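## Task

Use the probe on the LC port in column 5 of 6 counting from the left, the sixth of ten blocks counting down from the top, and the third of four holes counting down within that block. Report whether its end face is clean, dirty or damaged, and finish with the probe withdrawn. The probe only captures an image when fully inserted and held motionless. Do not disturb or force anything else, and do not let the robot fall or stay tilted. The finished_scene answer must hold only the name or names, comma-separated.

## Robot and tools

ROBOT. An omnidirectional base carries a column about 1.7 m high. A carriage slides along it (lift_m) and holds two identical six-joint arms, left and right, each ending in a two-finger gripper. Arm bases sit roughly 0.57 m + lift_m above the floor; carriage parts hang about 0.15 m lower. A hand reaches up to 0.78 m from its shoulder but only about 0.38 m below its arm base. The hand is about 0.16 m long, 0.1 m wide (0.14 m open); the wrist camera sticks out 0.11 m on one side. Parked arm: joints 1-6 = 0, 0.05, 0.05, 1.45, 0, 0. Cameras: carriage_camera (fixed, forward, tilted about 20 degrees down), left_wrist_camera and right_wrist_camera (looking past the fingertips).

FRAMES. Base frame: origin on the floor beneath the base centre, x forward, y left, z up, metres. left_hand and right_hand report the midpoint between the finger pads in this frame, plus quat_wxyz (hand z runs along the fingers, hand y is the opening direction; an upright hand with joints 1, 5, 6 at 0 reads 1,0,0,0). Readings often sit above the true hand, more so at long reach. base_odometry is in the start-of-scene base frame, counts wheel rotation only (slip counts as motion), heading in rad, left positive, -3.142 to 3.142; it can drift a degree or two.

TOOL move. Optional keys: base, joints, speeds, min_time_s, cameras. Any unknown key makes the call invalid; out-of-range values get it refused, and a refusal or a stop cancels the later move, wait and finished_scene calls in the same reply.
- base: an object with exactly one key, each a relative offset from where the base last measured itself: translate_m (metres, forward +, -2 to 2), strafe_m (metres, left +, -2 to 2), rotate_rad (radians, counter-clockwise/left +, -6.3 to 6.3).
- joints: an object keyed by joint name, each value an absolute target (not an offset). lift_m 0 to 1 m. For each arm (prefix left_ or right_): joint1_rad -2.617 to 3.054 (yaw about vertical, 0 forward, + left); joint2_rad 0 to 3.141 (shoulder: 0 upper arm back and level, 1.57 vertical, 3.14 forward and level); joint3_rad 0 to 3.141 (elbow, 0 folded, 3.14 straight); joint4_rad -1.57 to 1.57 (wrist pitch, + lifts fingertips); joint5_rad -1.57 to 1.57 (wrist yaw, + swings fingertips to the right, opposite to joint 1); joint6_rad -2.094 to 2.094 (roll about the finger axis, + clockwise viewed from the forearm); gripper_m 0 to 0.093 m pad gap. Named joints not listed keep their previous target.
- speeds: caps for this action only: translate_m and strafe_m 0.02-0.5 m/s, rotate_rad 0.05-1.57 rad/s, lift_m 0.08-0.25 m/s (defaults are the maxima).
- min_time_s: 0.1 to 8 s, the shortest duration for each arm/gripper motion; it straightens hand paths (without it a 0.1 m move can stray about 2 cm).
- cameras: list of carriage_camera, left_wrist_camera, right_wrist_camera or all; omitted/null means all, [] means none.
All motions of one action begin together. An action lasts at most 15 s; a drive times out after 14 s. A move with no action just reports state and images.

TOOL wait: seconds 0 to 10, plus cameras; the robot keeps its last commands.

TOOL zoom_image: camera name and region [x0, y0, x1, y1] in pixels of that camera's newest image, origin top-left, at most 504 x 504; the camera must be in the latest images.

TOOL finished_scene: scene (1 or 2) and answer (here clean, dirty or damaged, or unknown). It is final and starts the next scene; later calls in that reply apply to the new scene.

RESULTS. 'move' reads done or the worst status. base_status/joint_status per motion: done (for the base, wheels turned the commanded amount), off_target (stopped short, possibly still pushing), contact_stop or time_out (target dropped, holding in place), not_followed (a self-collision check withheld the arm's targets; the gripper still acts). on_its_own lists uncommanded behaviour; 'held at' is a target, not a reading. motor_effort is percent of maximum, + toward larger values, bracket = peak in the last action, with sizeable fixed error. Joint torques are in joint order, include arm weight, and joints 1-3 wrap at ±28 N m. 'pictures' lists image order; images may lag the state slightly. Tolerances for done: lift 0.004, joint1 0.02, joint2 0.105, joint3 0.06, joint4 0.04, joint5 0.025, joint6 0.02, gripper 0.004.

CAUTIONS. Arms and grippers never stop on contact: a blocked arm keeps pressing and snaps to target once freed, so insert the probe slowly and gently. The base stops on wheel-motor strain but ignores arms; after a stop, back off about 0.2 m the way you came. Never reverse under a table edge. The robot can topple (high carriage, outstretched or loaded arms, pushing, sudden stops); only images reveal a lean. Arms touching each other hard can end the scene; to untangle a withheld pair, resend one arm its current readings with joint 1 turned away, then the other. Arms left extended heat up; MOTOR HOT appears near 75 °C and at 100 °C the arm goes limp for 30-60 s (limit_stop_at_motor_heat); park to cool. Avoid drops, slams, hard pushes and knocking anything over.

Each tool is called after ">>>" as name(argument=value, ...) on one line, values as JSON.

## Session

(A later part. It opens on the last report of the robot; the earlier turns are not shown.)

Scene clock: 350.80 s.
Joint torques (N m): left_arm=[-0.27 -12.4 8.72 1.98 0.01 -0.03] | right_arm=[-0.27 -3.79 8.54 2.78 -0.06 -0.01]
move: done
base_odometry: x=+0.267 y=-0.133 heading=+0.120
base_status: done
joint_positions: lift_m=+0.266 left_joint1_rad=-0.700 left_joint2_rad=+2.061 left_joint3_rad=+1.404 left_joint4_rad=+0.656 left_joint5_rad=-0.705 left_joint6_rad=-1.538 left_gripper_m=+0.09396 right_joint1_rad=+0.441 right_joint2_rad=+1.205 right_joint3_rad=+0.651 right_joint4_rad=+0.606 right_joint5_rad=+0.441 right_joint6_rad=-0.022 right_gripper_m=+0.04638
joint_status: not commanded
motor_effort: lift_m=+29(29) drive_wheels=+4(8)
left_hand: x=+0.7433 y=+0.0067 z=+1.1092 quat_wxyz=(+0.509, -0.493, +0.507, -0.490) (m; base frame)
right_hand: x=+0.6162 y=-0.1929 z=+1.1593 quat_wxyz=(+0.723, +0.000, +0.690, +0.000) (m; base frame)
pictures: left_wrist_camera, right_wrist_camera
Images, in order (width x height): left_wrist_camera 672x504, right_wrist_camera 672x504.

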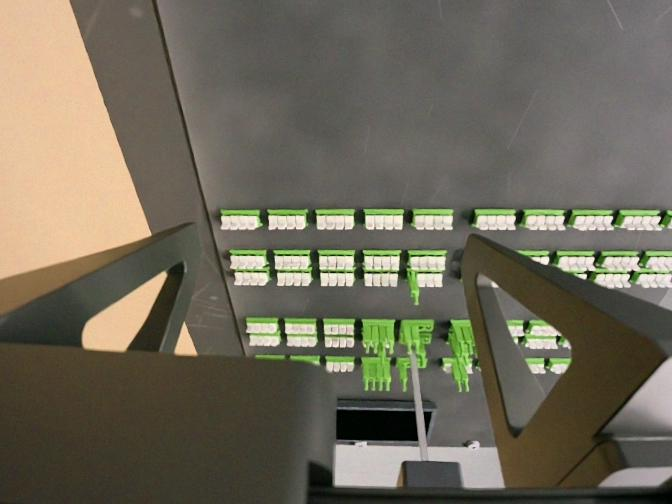

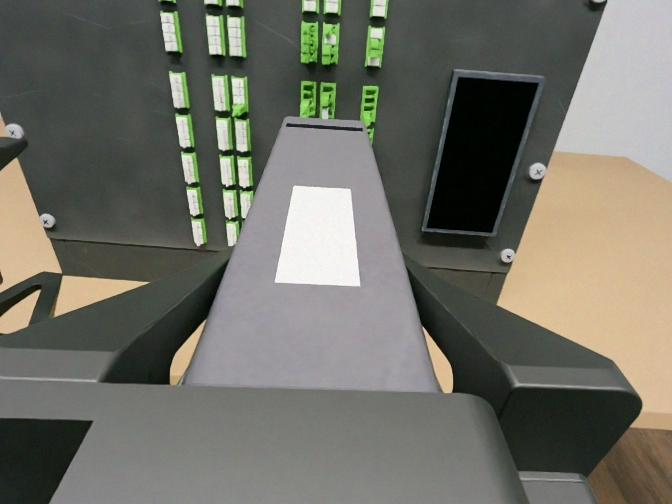

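>>> move(base={"translate_m": 0.005}, speeds={"translate_m": 0.03}, cameras=["left_wrist_camera", "right_wrist_camera"])

>>> zoom_image(camera="right_wrist_camera", region=[300, 80, 350, 120])

>>> zoom_image(camera="left_wrist_camera", region=[390, 315, 440, 365])

Scene clock: 374.13 s.
Joint torques (N m): left_arm=[-0.24 -12.25 8.75 2.05 0.01 -0.05] | right_arm=[-0.1 -3.85 8.54 2.8 -0.07 0]
move: done
base_odometry: x=+0.272 y=-0.132 heading=+0.120
base_status: done
joint_positions: lift_m=+0.266 left_joint1_rad=-0.699 left_joint2_rad=+2.061 left_joint3_rad=+1.404 left_joint4_rad=+0.656 left_joint5_rad=-0.704 left_joint6_rad=-1.538 left_gripper_m=+0.09396 right_joint1_rad=+0.441 right_joint2_rad=+1.205 right_joint3_rad=+0.651 right_joint4_rad=+0.606 right_joint5_rad=+0.441 right_joint6_rad=-0.022 right_gripper_m=+0.04638
joint_status: not commanded
motor_effort: lift_m=+29(29) drive_wheels=-2(15)
left_hand: x=+0.7436 y=+0.0070 z=+1.1092 quat_wxyz=(+0.509, -0.493, +0.507, -0.490) (m; base frame)
right_hand: x=+0.6162 y=-0.1929 z=+1.1593 quat_wxyz=(+0.723, +0.000, +0.690, +0.000) (m; base frame)
pictures: left_wrist_camera, right_wrist_camera
Images, in order (width x height): left_wrist_camera 672x504, right_wrist_camera 672x504.

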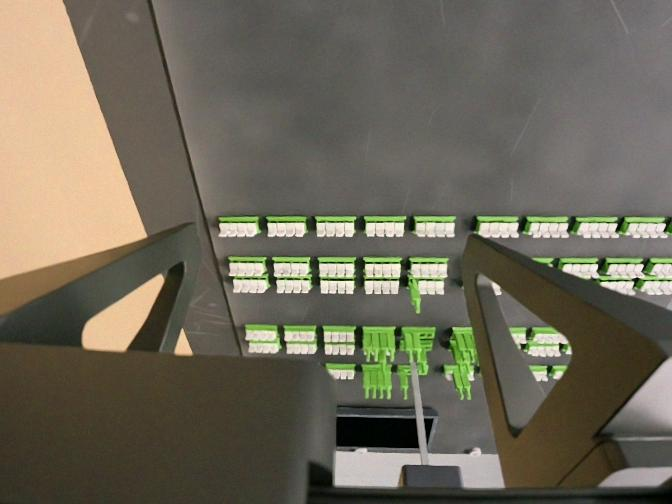

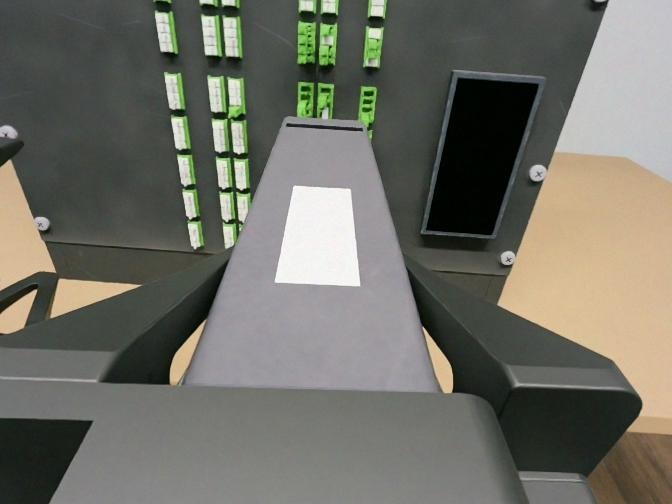

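Scaled by 10.080 from the camera's 672x504 image, which has a finer 960x720 frame.

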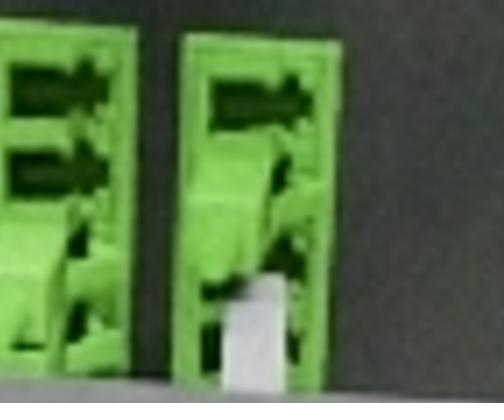

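Scaled by 10.080 from the camera's 672x504 image, which has a finer 960x720 frame.

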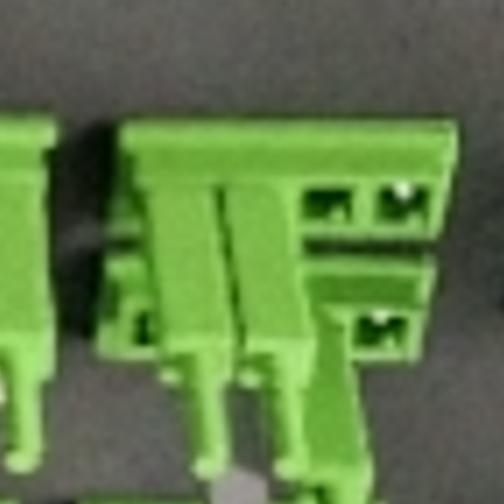

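>>> move(base={"strafe_m": 0.0025}, speeds={"strafe_m": 0.03}, cameras=["left_wrist_camera", "right_wrist_camera"])

>>> zoom_image(camera="right_wrist_camera", region=[300, 80, 350, 120])

>>> zoom_image(camera="left_wrist_camera", region=[390, 315, 440, 365])

Scene clock: 381.00 s.
Joint torques (N m): left_arm=[-0.29 -12.41 8.66 2 0.01 -0.01] | right_arm=[-0.08 -3.86 8.46 2.82 -0.09 0]
move: done
base_odometry: x=+0.272 y=-0.130 heading=+0.119
base_status: done
joint_positions: lift_m=+0.266 left_joint1_rad=-0.699 left_joint2_rad=+2.061 left_joint3_rad=+1.404 left_joint4_rad=+0.656 left_joint5_rad=-0.704 left_joint6_rad=-1.538 left_gripper_m=+0.09396 right_joint1_rad=+0.441 right_joint2_rad=+1.205 right_joint3_rad=+0.651 right_joint4_rad=+0.606 right_joint5_rad=+0.440 right_joint6_rad=-0.022 right_gripper_m=+0.04638
joint_status: not commanded
motor_effort: lift_m=+29(29) drive_wheels=+8(13)
left_hand: x=+0.7436 y=+0.0070 z=+1.1093 quat_wxyz=(+0.509, -0.493, +0.507, -0.490) (m; base frame)
right_hand: x=+0.6162 y=-0.1928 z=+1.1593 quat_wxyz=(+0.723, +0.000, +0.690, +0.000) (m; base frame)
pictures: left_wrist_camera, right_wrist_camera
Images, in order (width x height): left_wrist_camera 672x504, right_wrist_camera 672x504.

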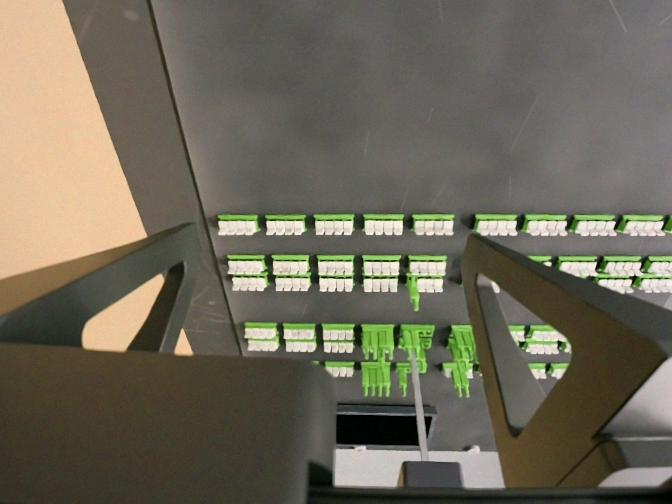

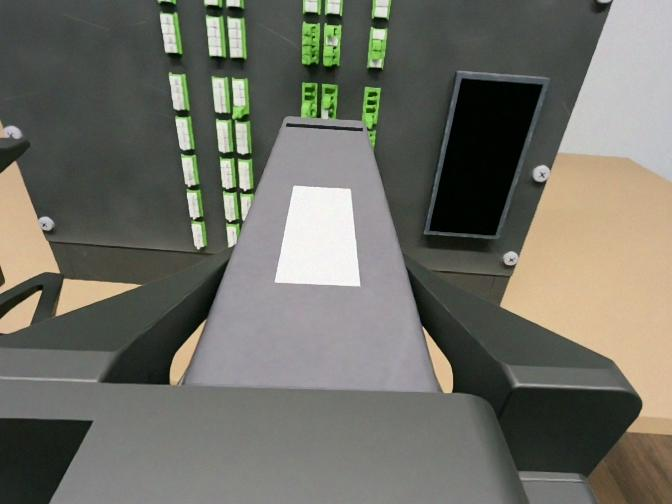

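Scaled by 10.080 from the camera's 672x504 image, which has a finer 960x720 frame.

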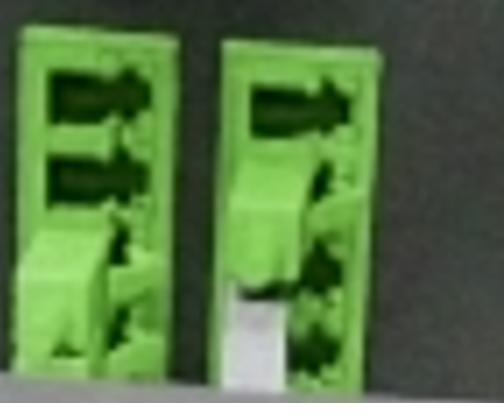

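Scaled by 10.080 from the camera's 672x504 image, which has a finer 960x720 frame.

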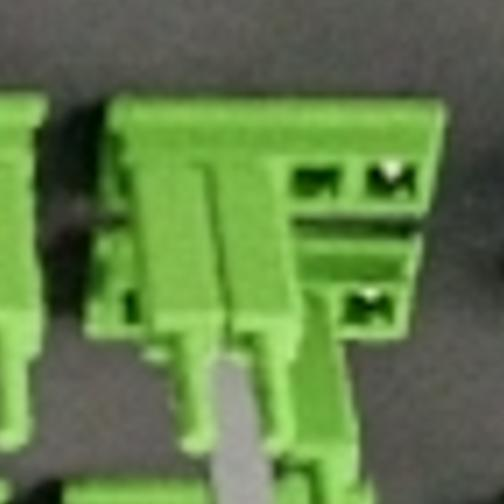

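>>> zoom_image(camera="right_wrist_camera", region=[310, 80, 345, 120])

>>> zoom_image(camera="left_wrist_camera", region=[395, 335, 425, 365])

Scaled by 12.600 from the camera's 672x504 image, which has a finer 960x720 frame.

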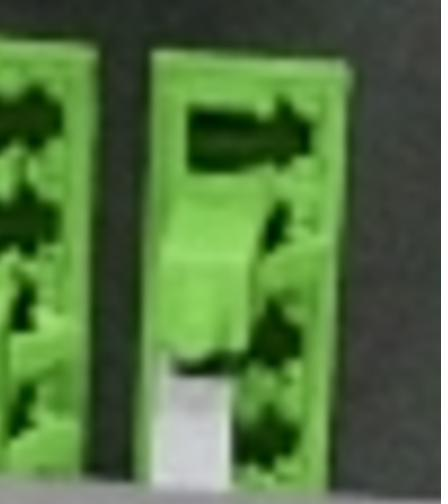

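Scaled by 16.800 from the camera's 672x504 image, which has a finer 960x720 frame.

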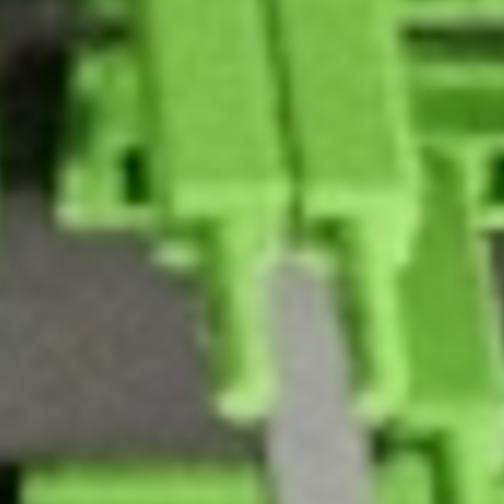

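>>> move(base={"strafe_m": -0.001}, speeds={"strafe_m": 0.03}, cameras=["right_wrist_camera"])

>>> zoom_image(camera="right_wrist_camera", region=[300, 80, 350, 120])

Scene clock: 441.57 s.
Joint torques (N m): left_arm=[-0.2 -12.16 8.64 1.97 -0.03 -0.09] | right_arm=[-0.2 -3.84 8.53 2.82 -0.05 0.01]
move: done
MOTOR HOT: joint 4 (wrist pitch) of the right arm reports 75 °C; the controller stops that arm at 100 °C. To cool a motor, set the load down, stop pushing, or move to a pose that needs little force.
base_odometry: x=+0.272 y=-0.131 heading=+0.119
base_status: done
joint_positions: lift_m=+0.266 left_joint1_rad=-0.699 left_joint2_rad=+2.061 left_joint3_rad=+1.404 left_joint4_rad=+0.656 left_joint5_rad=-0.704 left_joint6_rad=-1.538 left_gripper_m=+0.09396 right_joint1_rad=+0.441 right_joint2_rad=+1.205 right_joint3_rad=+0.651 right_joint4_rad=+0.606 right_joint5_rad=+0.440 right_joint6_rad=-0.022 right_gripper_m=+0.04638
joint_status: not commanded
motor_effort: lift_m=+29(29) drive_wheels=-1(6)
left_hand: x=+0.7436 y=+0.0070 z=+1.1093 quat_wxyz=(+0.509, -0.493, +0.507, -0.490) (m; base frame)
right_hand: x=+0.6162 y=-0.1928 z=+1.1593 quat_wxyz=(+0.723, +0.000, +0.690, +0.000) (m; base frame)
pictures: right_wrist_camera
Images, in order (width x height): right_wrist_camera 672x504.

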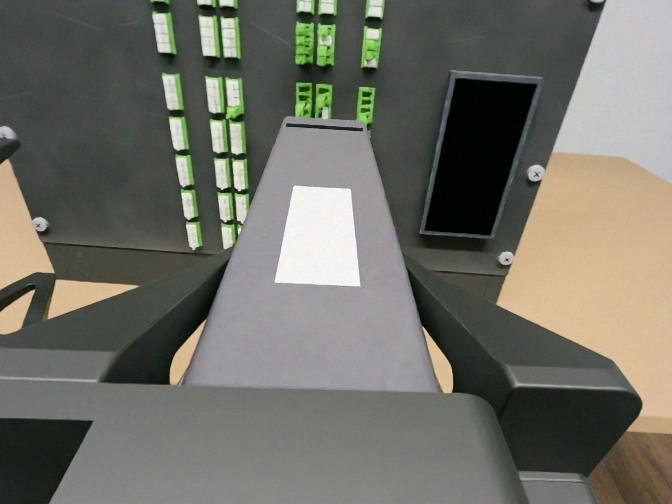

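Scaled by 10.080 from the camera's 672x504 image, which has a finer 960x720 frame.

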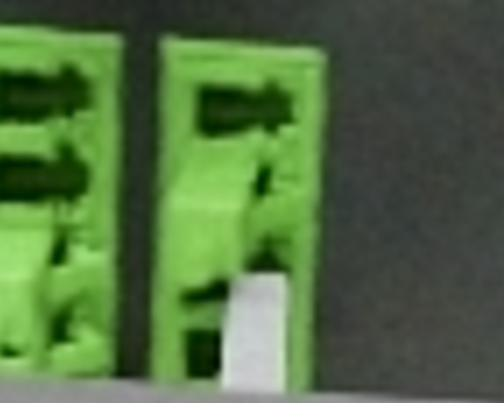

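>>> move(base={"strafe_m": 0.002}, speeds={"strafe_m": 0.02}, joints={"lift_m": 0.2664}, cameras=["right_wrist_camera"])

>>> zoom_image(camera="right_wrist_camera", region=[300, 80, 350, 120])

Scene clock: 452.53 s.
Joint torques (N m): left_arm=[-0.35 -12.12 8.57 2.1 -0.04 -0.06] | right_arm=[-0.24 -3.9 8.49 2.84 -0.06 0]
move: done
MOTOR HOT: still on. Joint 4 (wrist pitch) of the right arm reports 76 °C.
base_odometry: x=+0.272 y=-0.129 heading=+0.118
base_status: done
joint_positions: lift_m=+0.266 left_joint1_rad=-0.699 left_joint2_rad=+2.061 left_joint3_rad=+1.404 left_joint4_rad=+0.656 left_joint5_rad=-0.704 left_joint6_rad=-1.538 left_gripper_m=+0.09396 right_joint1_rad=+0.441 right_joint2_rad=+1.205 right_joint3_rad=+0.651 right_joint4_rad=+0.606 right_joint5_rad=+0.439 right_joint6_rad=-0.022 right_gripper_m=+0.04638
joint_status: all done
motor_effort: lift_m=+28(28) drive_wheels=+7(13)
left_hand: x=+0.7436 y=+0.0070 z=+1.1093 quat_wxyz=(+0.509, -0.493, +0.507, -0.490) (m; base frame)
right_hand: x=+0.6162 y=-0.1927 z=+1.1593 quat_wxyz=(+0.723, -0.001, +0.690, +0.001) (m; base frame)
pictures: right_wrist_camera
Images, in order (width x height): right_wrist_camera 672x504.

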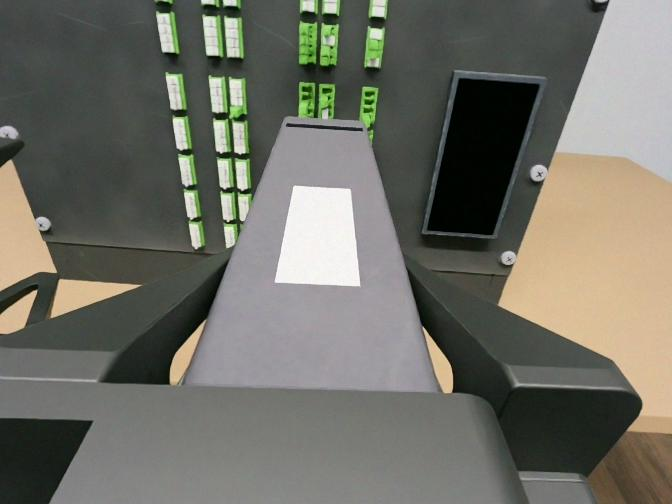

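Scaled by 10.080 from the camera's 672x504 image, which has a finer 960x720 frame.

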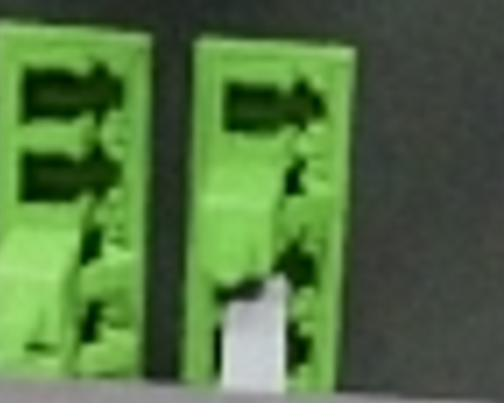

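>>> move(base={"strafe_m": 0.0006}, speeds={"strafe_m": 0.02}, cameras=["right_wrist_camera"])

>>> zoom_image(camera="right_wrist_camera", region=[300, 80, 350, 120])

Scene clock: 459.17 s.
Joint torques (N m): left_arm=[-0.18 -12.38 8.83 2.01 0.01 -0.08] | right_arm=[-0.24 -3.85 8.44 2.79 -0.08 0]
move: done
MOTOR HOT: still on. Joint 4 (wrist pitch) of the right arm reports 76 °C.
base_odometry: x=+0.272 y=-0.129 heading=+0.118
base_status: done
joint_positions: lift_m=+0.266 left_joint1_rad=-0.699 left_joint2_rad=+2.061 left_joint3_rad=+1.404 left_joint4_rad=+0.656 left_joint5_rad=-0.704 left_joint6_rad=-1.538 left_gripper_m=+0.09396 right_joint1_rad=+0.441 right_joint2_rad=+1.205 right_joint3_rad=+0.651 right_joint4_rad=+0.606 right_joint5_rad=+0.439 right_joint6_rad=-0.022 right_gripper_m=+0.04638
joint_status: not commanded
motor_effort: lift_m=+28(28) drive_wheels=+8(11)
left_hand: x=+0.7436 y=+0.0070 z=+1.1093 quat_wxyz=(+0.509, -0.493, +0.507, -0.490) (m; base frame)
right_hand: x=+0.6162 y=-0.1927 z=+1.1594 quat_wxyz=(+0.724, +0.000, +0.690, +0.001) (m; base frame)
pictures: right_wrist_camera
Images, in order (width x height): right_wrist_camera 672x504.

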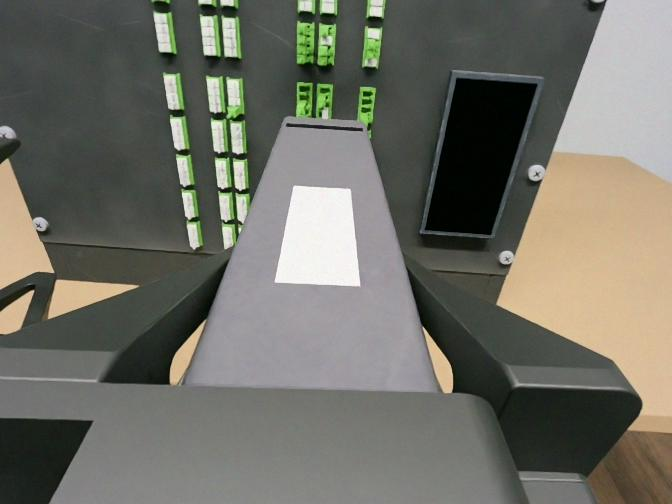

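Scaled by 10.080 from the camera's 672x504 image, which has a finer 960x720 frame.

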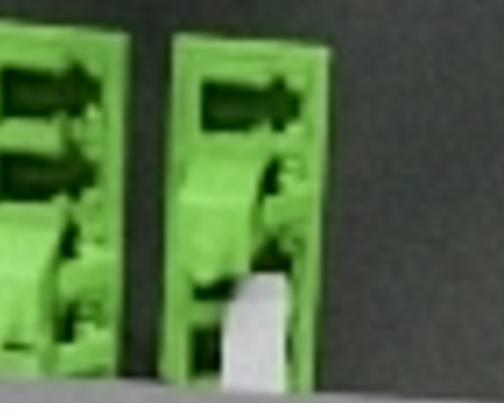

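>>> wait(seconds=1, cameras=["right_wrist_camera", "left_wrist_camera"])

>>> zoom_image(camera="right_wrist_camera", region=[300, 80, 350, 120])

Scene clock: 462.73 s.
Joint torques (N m): left_arm=[-0.32 -12.15 8.49 2.06 -0.02 -0.02] | right_arm=[-0.25 -3.86 8.51 2.81 -0.08 0]
MOTOR HOT: still on. Joint 4 (wrist pitch) of the right arm reports 76 °C.
base_odometry: x=+0.272 y=-0.129 heading=+0.118
base_status: done
joint_positions: lift_m=+0.266 left_joint1_rad=-0.699 left_joint2_rad=+2.061 left_joint3_rad=+1.404 left_joint4_rad=+0.656 left_joint5_rad=-0.704 left_joint6_rad=-1.538 left_gripper_m=+0.09396 right_joint1_rad=+0.441 right_joint2_rad=+1.205 right_joint3_rad=+0.651 right_joint4_rad=+0.606 right_joint5_rad=+0.439 right_joint6_rad=-0.022 right_gripper_m=+0.04638
joint_status: not commanded
motor_effort: lift_m=+28(28) drive_wheels=+8(11)
left_hand: x=+0.7436 y=+0.0070 z=+1.1093 quat_wxyz=(+0.509, -0.493, +0.507, -0.490) (m; base frame)
right_hand: x=+0.6162 y=-0.1927 z=+1.1594 quat_wxyz=(+0.724, +0.000, +0.690, +0.001) (m; base frame)
wait: 1.00 s; at rest from the start
pictures: left_wrist_camera, right_wrist_camera
Images, in order (width x height): left_wrist_camera 672x504, right_wrist_camera 672x504.

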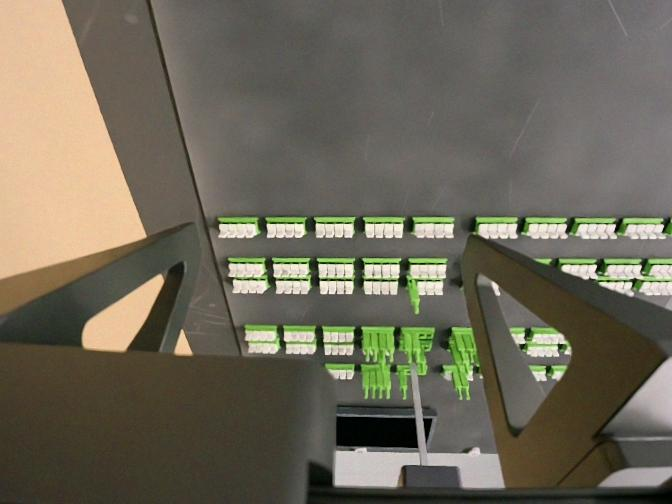

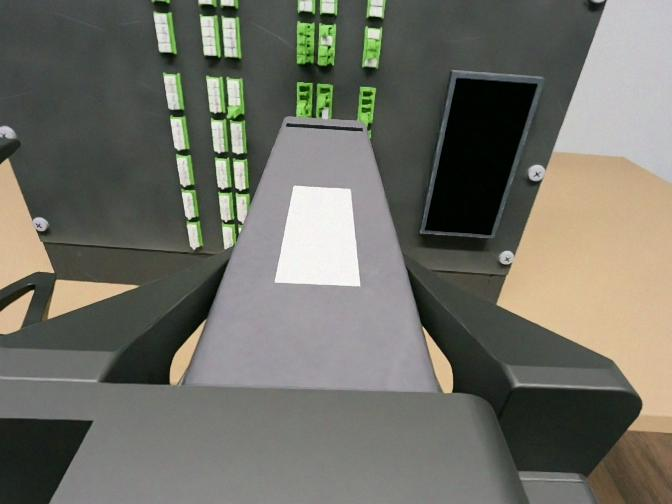

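Scaled by 10.080 from the camera's 672x504 image, which has a finer 960x720 frame.

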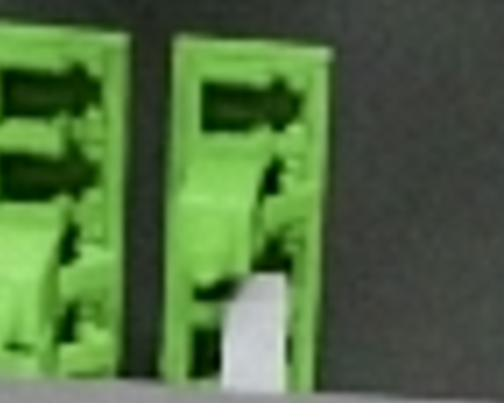

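>>> move(base={"translate_m": 0.003}, speeds={"translate_m": 0.02}, cameras=["right_wrist_camera"])

>>> zoom_image(camera="right_wrist_camera", region=[300, 80, 350, 120])

Scene clock: 475.27 s.
Joint torques (N m): left_arm=[-0.03 -12.36 8.58 2 0.01 -0.03] | right_arm=[-0.21 -3.71 8.47 2.84 -0.06 0]
move: done
MOTOR HOT: still on. Joint 4 (wrist pitch) of the right arm reports 76 °C.
base_odometry: x=+0.275 y=-0.129 heading=+0.117
base_status: done
joint_positions: lift_m=+0.266 left_joint1_rad=-0.699 left_joint2_rad=+2.061 left_joint3_rad=+1.404 left_joint4_rad=+0.656 left_joint5_rad=-0.704 left_joint6_rad=-1.538 left_gripper_m=+0.09396 right_joint1_rad=+0.441 right_joint2_rad=+1.205 right_joint3_rad=+0.651 right_joint4_rad=+0.606 right_joint5_rad=+0.439 right_joint6_rad=-0.022 right_gripper_m=+0.04638
joint_status: not commanded
motor_effort: lift_m=+28(28) drive_wheels=+3(19)
left_hand: x=+0.7436 y=+0.0070 z=+1.1093 quat_wxyz=(+0.509, -0.493, +0.507, -0.490) (m; base frame)
right_hand: x=+0.6162 y=-0.1926 z=+1.1594 quat_wxyz=(+0.724, -0.001, +0.690, +0.001) (m; base frame)
pictures: right_wrist_camera
Images, in order (width x height): right_wrist_camera 672x504.

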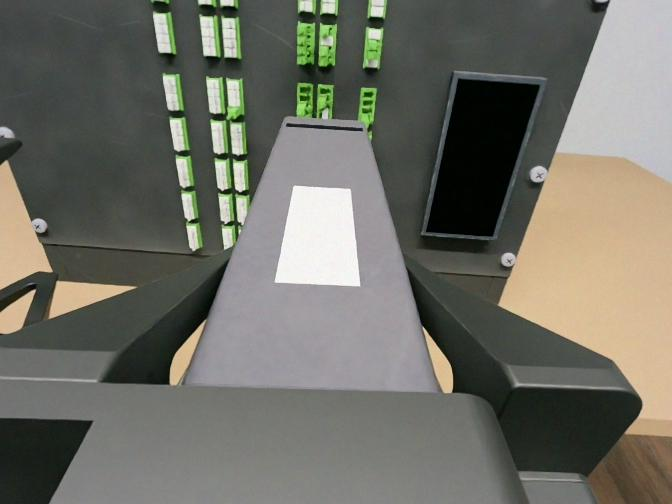

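Scaled by 10.080 from the camera's 672x504 image, which has a finer 960x720 frame.

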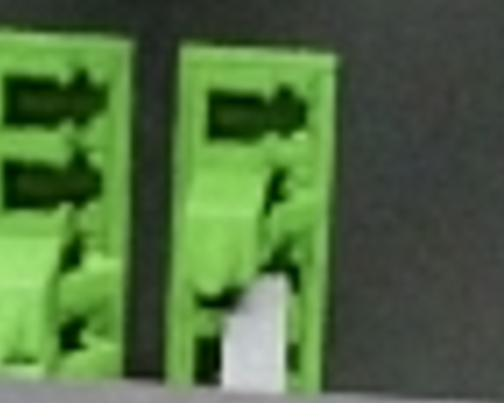

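>>> move(base={"strafe_m": 0.0018}, speeds={"strafe_m": 0.02}, joints={"lift_m": 0.2668}, cameras=["right_wrist_camera", "left_wrist_camera"])

>>> zoom_image(camera="right_wrist_camera", region=[300, 80, 350, 120])

>>> zoom_image(camera="left_wrist_camera", region=[390, 325, 440, 375])

Scene clock: 479.90 s.
Joint torques (N m): left_arm=[-0.16 -12.34 8.8 2.03 0 -0.05] | right_arm=[-0.24 -3.9 8.5 2.76 -0.04 0]
move: done
MOTOR HOT: still on. Joint 4 (wrist pitch) of the right arm reports 76 °C.
base_odometry: x=+0.275 y=-0.127 heading=+0.116
base_status: done
joint_positions: lift_m=+0.266 left_joint1_rad=-0.699 left_joint2_rad=+2.061 left_joint3_rad=+1.404 left_joint4_rad=+0.656 left_joint5_rad=-0.704 left_joint6_rad=-1.538 left_gripper_m=+0.09396 right_joint1_rad=+0.441 right_joint2_rad=+1.205 right_joint3_rad=+0.651 right_joint4_rad=+0.606 right_joint5_rad=+0.438 right_joint6_rad=-0.022 right_gripper_m=+0.04638
joint_status: all done
motor_effort: lift_m=+30(30) drive_wheels=+7(12)
left_hand: x=+0.7436 y=+0.0070 z=+1.1096 quat_wxyz=(+0.509, -0.493, +0.507, -0.490) (m; base frame)
right_hand: x=+0.6162 y=-0.1924 z=+1.1597 quat_wxyz=(+0.724, -0.001, +0.690, +0.001) (m; base frame)
pictures: left_wrist_camera, right_wrist_camera
Images, in order (width x height): left_wrist_camera 672x504, right_wrist_camera 672x504.

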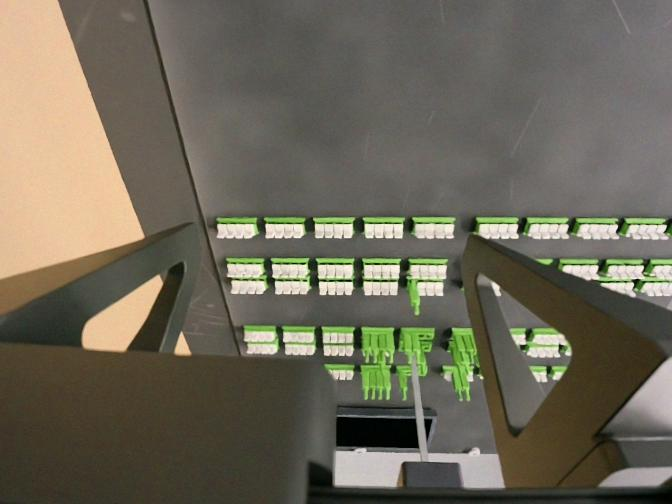

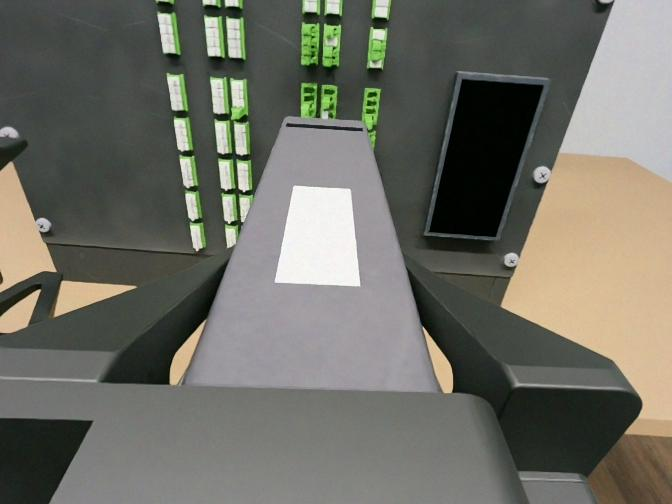

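Scaled by 10.080 from the camera's 672x504 image, which has a finer 960x720 frame.

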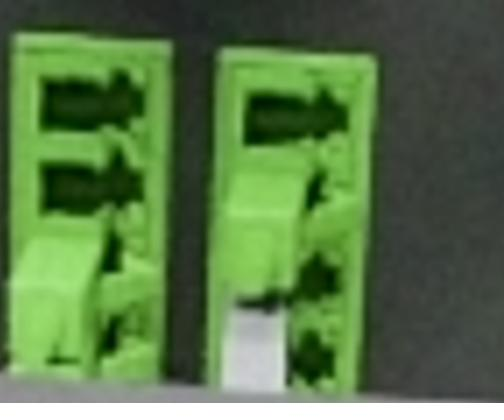

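Scaled by 10.080 from the camera's 672x504 image, which has a finer 960x720 frame.

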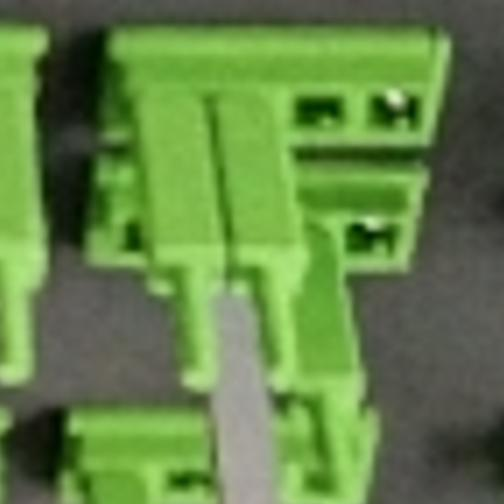

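>>> move(base={"strafe_m": 0.0003}, speeds={"strafe_m": 0.02}, joints={"lift_m": 0.2673}, cameras=["right_wrist_camera"])

>>> zoom_image(camera="right_wrist_camera", region=[300, 80, 350, 120])

Scene clock: 490.67 s.
Joint torques (N m): left_arm=[-0.35 -12.57 8.77 2.03 0 0] | right_arm=[-0.25 -3.84 8.55 2.8 -0.05 -0.01]
move: done
MOTOR HOT: still on. Joint 4 (wrist pitch) of the right arm reports 77 °C.
base_odometry: x=+0.275 y=-0.127 heading=+0.116
base_status: done
joint_positions: lift_m=+0.267 left_joint1_rad=-0.699 left_joint2_rad=+2.061 left_joint3_rad=+1.404 left_joint4_rad=+0.656 left_joint5_rad=-0.704 left_joint6_rad=-1.538 left_gripper_m=+0.09396 right_joint1_rad=+0.441 right_joint2_rad=+1.205 right_joint3_rad=+0.651 right_joint4_rad=+0.606 right_joint5_rad=+0.438 right_joint6_rad=-0.022 right_gripper_m=+0.04638
joint_status: all done
motor_effort: lift_m=+30(31) drive_wheels=+6(9)
left_hand: x=+0.7436 y=+0.0070 z=+1.1100 quat_wxyz=(+0.509, -0.493, +0.507, -0.490) (m; base frame)
right_hand: x=+0.6162 y=-0.1924 z=+1.1603 quat_wxyz=(+0.724, -0.001, +0.690, +0.001) (m; base frame)
pictures: right_wrist_camera
Images, in order (width x height): right_wrist_camera 672x504.

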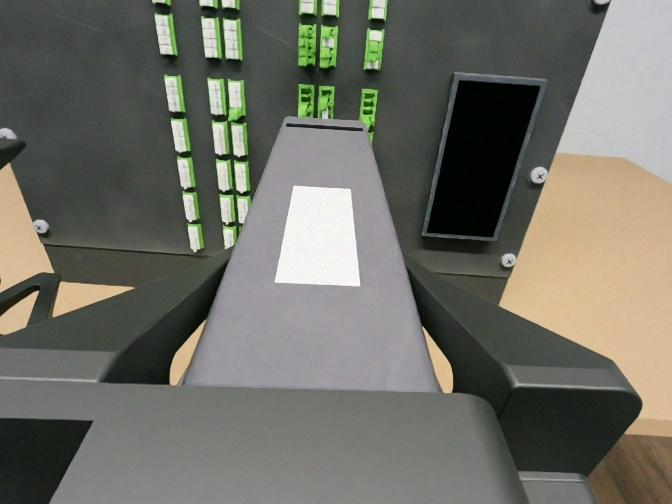

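Scaled by 10.080 from the camera's 672x504 image, which has a finer 960x720 frame.

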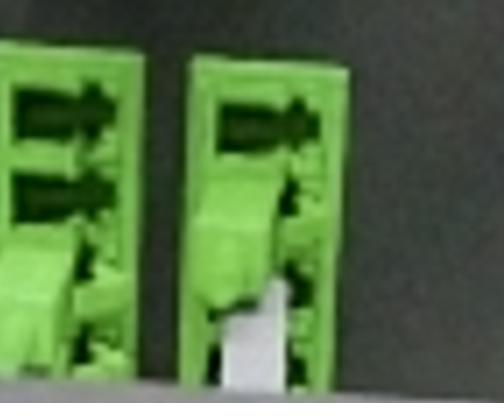

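>>> move(base={"translate_m": 0.003}, speeds={"translate_m": 0.02}, cameras=["right_wrist_camera", "left_wrist_camera"])

>>> zoom_image(camera="right_wrist_camera", region=[300, 80, 350, 120])

>>> zoom_image(camera="left_wrist_camera", region=[390, 325, 440, 375])

Scene clock: 496.30 s.
Joint torques (N m): left_arm=[-0.34 -12.46 8.65 2.04 -0.03 -0.03] | right_arm=[-0.29 -3.89 8.54 2.79 -0.12 0]
move: done
MOTOR HOT: still on. Joint 4 (wrist pitch) of the right arm reports 77 °C.
base_odometry: x=+0.278 y=-0.127 heading=+0.115
base_status: done
joint_positions: lift_m=+0.267 left_joint1_rad=-0.699 left_joint2_rad=+2.061 left_joint3_rad=+1.404 left_joint4_rad=+0.655 left_joint5_rad=-0.704 left_joint6_rad=-1.538 left_gripper_m=+0.09396 right_joint1_rad=+0.442 right_joint2_rad=+1.204 right_joint3_rad=+0.651 right_joint4_rad=+0.607 right_joint5_rad=+0.449 right_joint6_rad=-0.022 right_gripper_m=+0.04638
joint_status: not commanded
motor_effort: lift_m=+30(30) drive_wheels=+4(12)
left_hand: x=+0.7436 y=+0.0070 z=+1.1099 quat_wxyz=(+0.509, -0.493, +0.507, -0.490) (m; base frame)
right_hand: x=+0.6160 y=-0.1941 z=+1.1604 quat_wxyz=(+0.724, +0.003, +0.690, -0.002) (m; base frame)
pictures: left_wrist_camera, right_wrist_camera
Images, in order (width x height): left_wrist_camera 672x504, right_wrist_camera 672x504.

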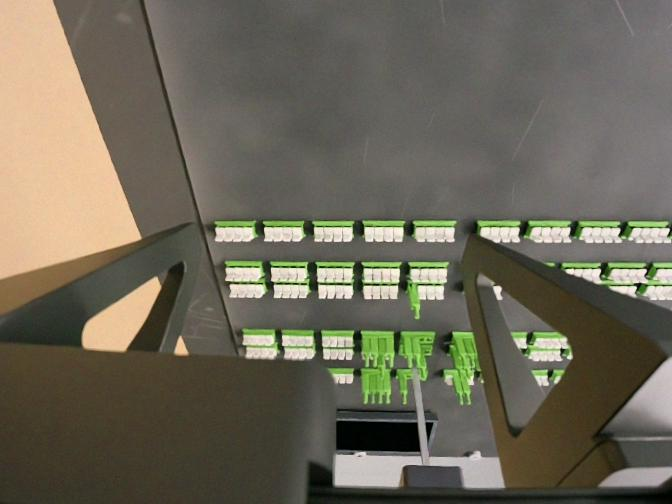

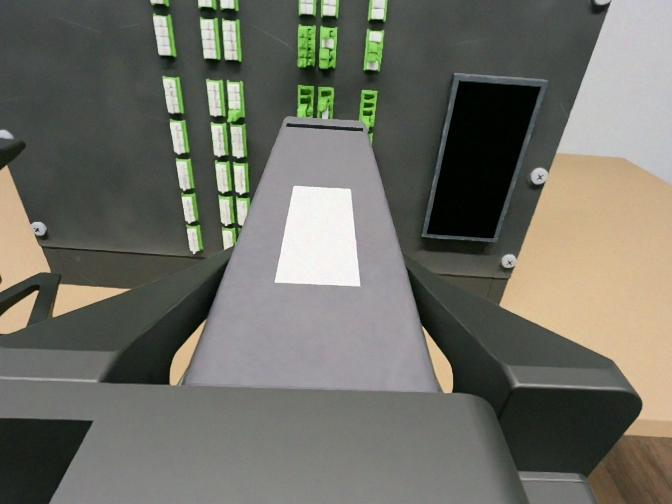

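Scaled by 10.080 from the camera's 672x504 image, which has a finer 960x720 frame.

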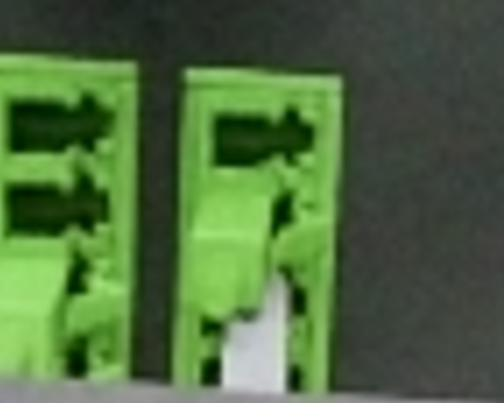

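Scaled by 10.080 from the camera's 672x504 image, which has a finer 960x720 frame.

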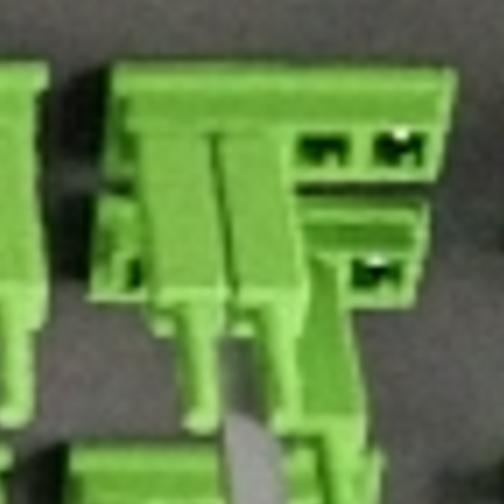

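>>> zoom_image(camera="left_wrist_camera", region=[400, 345, 430, 375])

>>> zoom_image(camera="right_wrist_camera", region=[310, 90, 340, 120])

Scaled by 16.800 from the camera's 672x504 image, which has a finer 960x720 frame.

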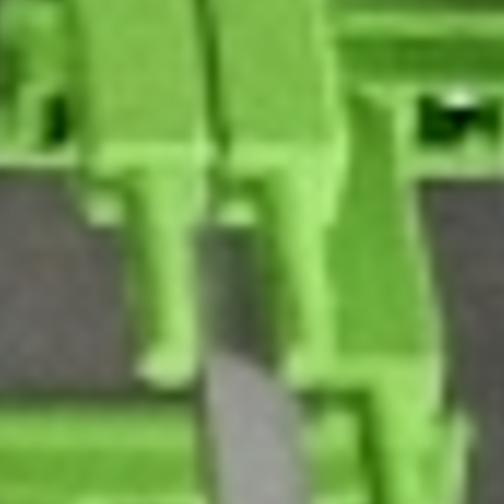

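Scaled by 16.800 from the camera's 672x504 image, which has a finer 960x720 frame.

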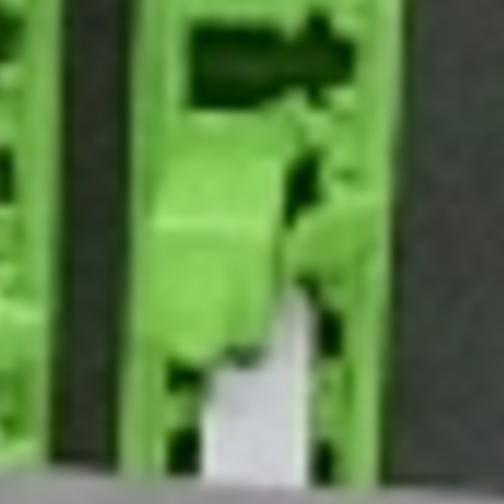

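>>> move(base={"translate_m": -0.003}, speeds={"translate_m": 0.02}, cameras=[])

>>> move(base={"strafe_m": 0.001}, speeds={"strafe_m": 0.02}, cameras=["right_wrist_camera"])

>>> zoom_image(camera="right_wrist_camera", region=[300, 80, 350, 120])

Scene clock: 512.33 s.
Joint torques (N m): left_arm=[0.01 -12.26 8.57 1.99 0 0] | right_arm=[-0.31 -3.88 8.54 2.79 -0.09 -0.03]
move: done
MOTOR HOT: still on. Joint 4 (wrist pitch) of the right arm reports 77 °C.
base_odometry: x=+0.275 y=-0.127 heading=+0.115
base_status: done
joint_positions: lift_m=+0.267 left_joint1_rad=-0.700 left_joint2_rad=+2.061 left_joint3_rad=+1.404 left_joint4_rad=+0.656 left_joint5_rad=-0.704 left_joint6_rad=-1.538 left_gripper_m=+0.09396 right_joint1_rad=+0.442 right_joint2_rad=+1.204 right_joint3_rad=+0.651 right_joint4_rad=+0.606 right_joint5_rad=+0.444 right_joint6_rad=-0.022 right_gripper_m=+0.04638
joint_status: not commanded
motor_effort: lift_m=+30(30) drive_wheels=+3(12)
left_hand: x=+0.7432 y=+0.0064 z=+1.1100 quat_wxyz=(+0.509, -0.493, +0.508, -0.490) (m; base frame)
right_hand: x=+0.6160 y=-0.1932 z=+1.1602 quat_wxyz=(+0.723, +0.001, +0.690, -0.001) (m; base frame)
pictures: none
No camera images: "cameras" was empty.

Scene clock: 512.87 s.
Joint torques (N m): left_arm=[-0.2 -12.22 8.76 1.97 -0.03 0] | right_arm=[-0.17 -3.79 8.49 2.81 -0.13 0]
move: done
MOTOR HOT: still on. Joint 4 (wrist pitch) of the right arm reports 77 °C.
base_odometry: x=+0.275 y=-0.127 heading=+0.114
base_status: done
joint_positions: lift_m=+0.267 left_joint1_rad=-0.700 left_joint2_rad=+2.061 left_joint3_rad=+1.404 left_joint4_rad=+0.656 left_joint5_rad=-0.704 left_joint6_rad=-1.538 left_gripper_m=+0.09396 right_joint1_rad=+0.442 right_joint2_rad=+1.204 right_joint3_rad=+0.651 right_joint4_rad=+0.606 right_joint5_rad=+0.442 right_joint6_rad=-0.022 right_gripper_m=+0.04638
joint_status: not commanded
motor_effort: lift_m=+30(30) drive_wheels=+6(10)
left_hand: x=+0.7432 y=+0.0064 z=+1.1101 quat_wxyz=(+0.509, -0.493, +0.508, -0.491) (m; base frame)
right_hand: x=+0.6160 y=-0.1929 z=+1.1602 quat_wxyz=(+0.723, +0.000, +0.690, +0.000) (m; base frame)
pictures: right_wrist_camera
Images, in order (width x height): right_wrist_camera 672x504.

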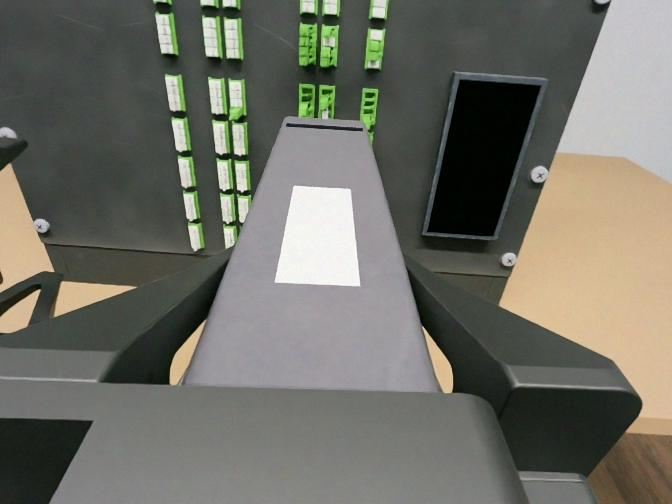

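Scaled by 10.080 from the camera's 672x504 image, which has a finer 960x720 frame.

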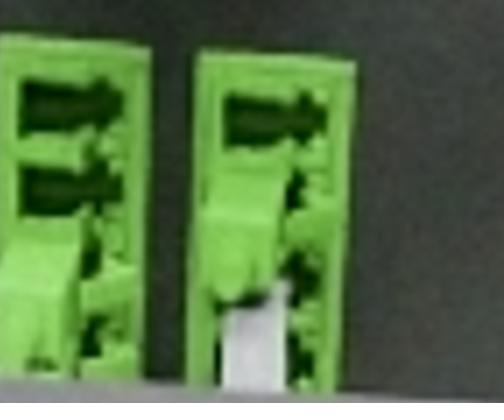

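>>> move(base={"translate_m": 0.002}, speeds={"translate_m": 0.02}, joints={"lift_m": 0.2676}, cameras=["right_wrist_camera", "left_wrist_camera"])

>>> zoom_image(camera="right_wrist_camera", region=[300, 80, 350, 120])

>>> zoom_image(camera="left_wrist_camera", region=[390, 325, 440, 375])

Scene clock: 521.80 s.
Joint torques (N m): left_arm=[-0.25 -12.3 8.65 1.93 -0.04 -0.06] | right_arm=[-0.32 -3.82 8.53 2.77 -0.09 0.01]
move: done
MOTOR HOT: still on. Joint 4 (wrist pitch) of the right arm reports 78 °C.
base_odometry: x=+0.277 y=-0.127 heading=+0.114
base_status: done
joint_positions: lift_m=+0.267 left_joint1_rad=-0.700 left_joint2_rad=+2.061 left_joint3_rad=+1.404 left_joint4_rad=+0.656 left_joint5_rad=-0.704 left_joint6_rad=-1.538 left_gripper_m=+0.09396 right_joint1_rad=+0.442 right_joint2_rad=+1.204 right_joint3_rad=+0.651 right_joint4_rad=+0.606 right_joint5_rad=+0.441 right_joint6_rad=-0.022 right_gripper_m=+0.04638
joint_status: all done
motor_effort: lift_m=+30(31) drive_wheels=+6(15)
left_hand: x=+0.7432 y=+0.0064 z=+1.1104 quat_wxyz=(+0.509, -0.493, +0.508, -0.491) (m; base frame)
right_hand: x=+0.6160 y=-0.1927 z=+1.1605 quat_wxyz=(+0.723, +0.000, +0.690, +0.000) (m; base frame)
pictures: left_wrist_camera, right_wrist_camera
Images, in order (width x height): left_wrist_camera 672x504, right_wrist_camera 672x504.

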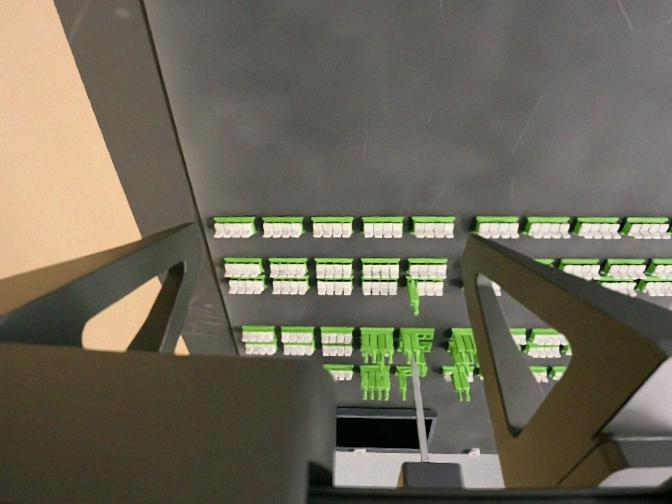

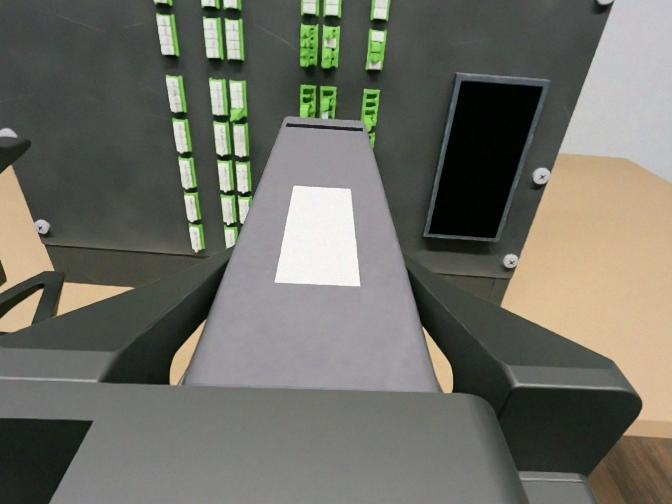

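Scaled by 10.080 from the camera's 672x504 image, which has a finer 960x720 frame.

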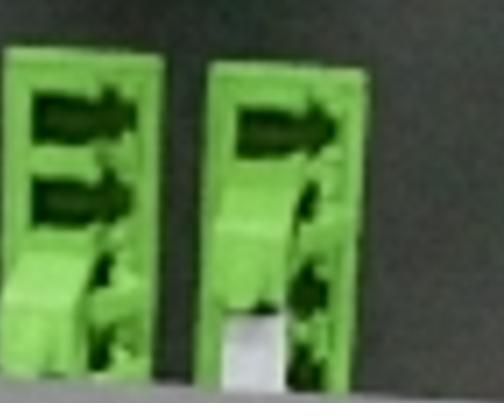

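Scaled by 10.080 from the camera's 672x504 image, which has a finer 960x720 frame.

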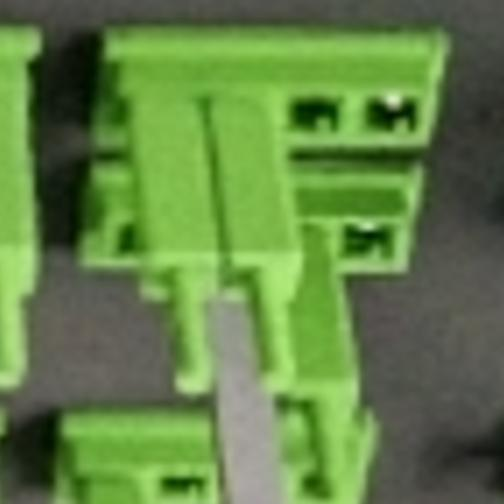

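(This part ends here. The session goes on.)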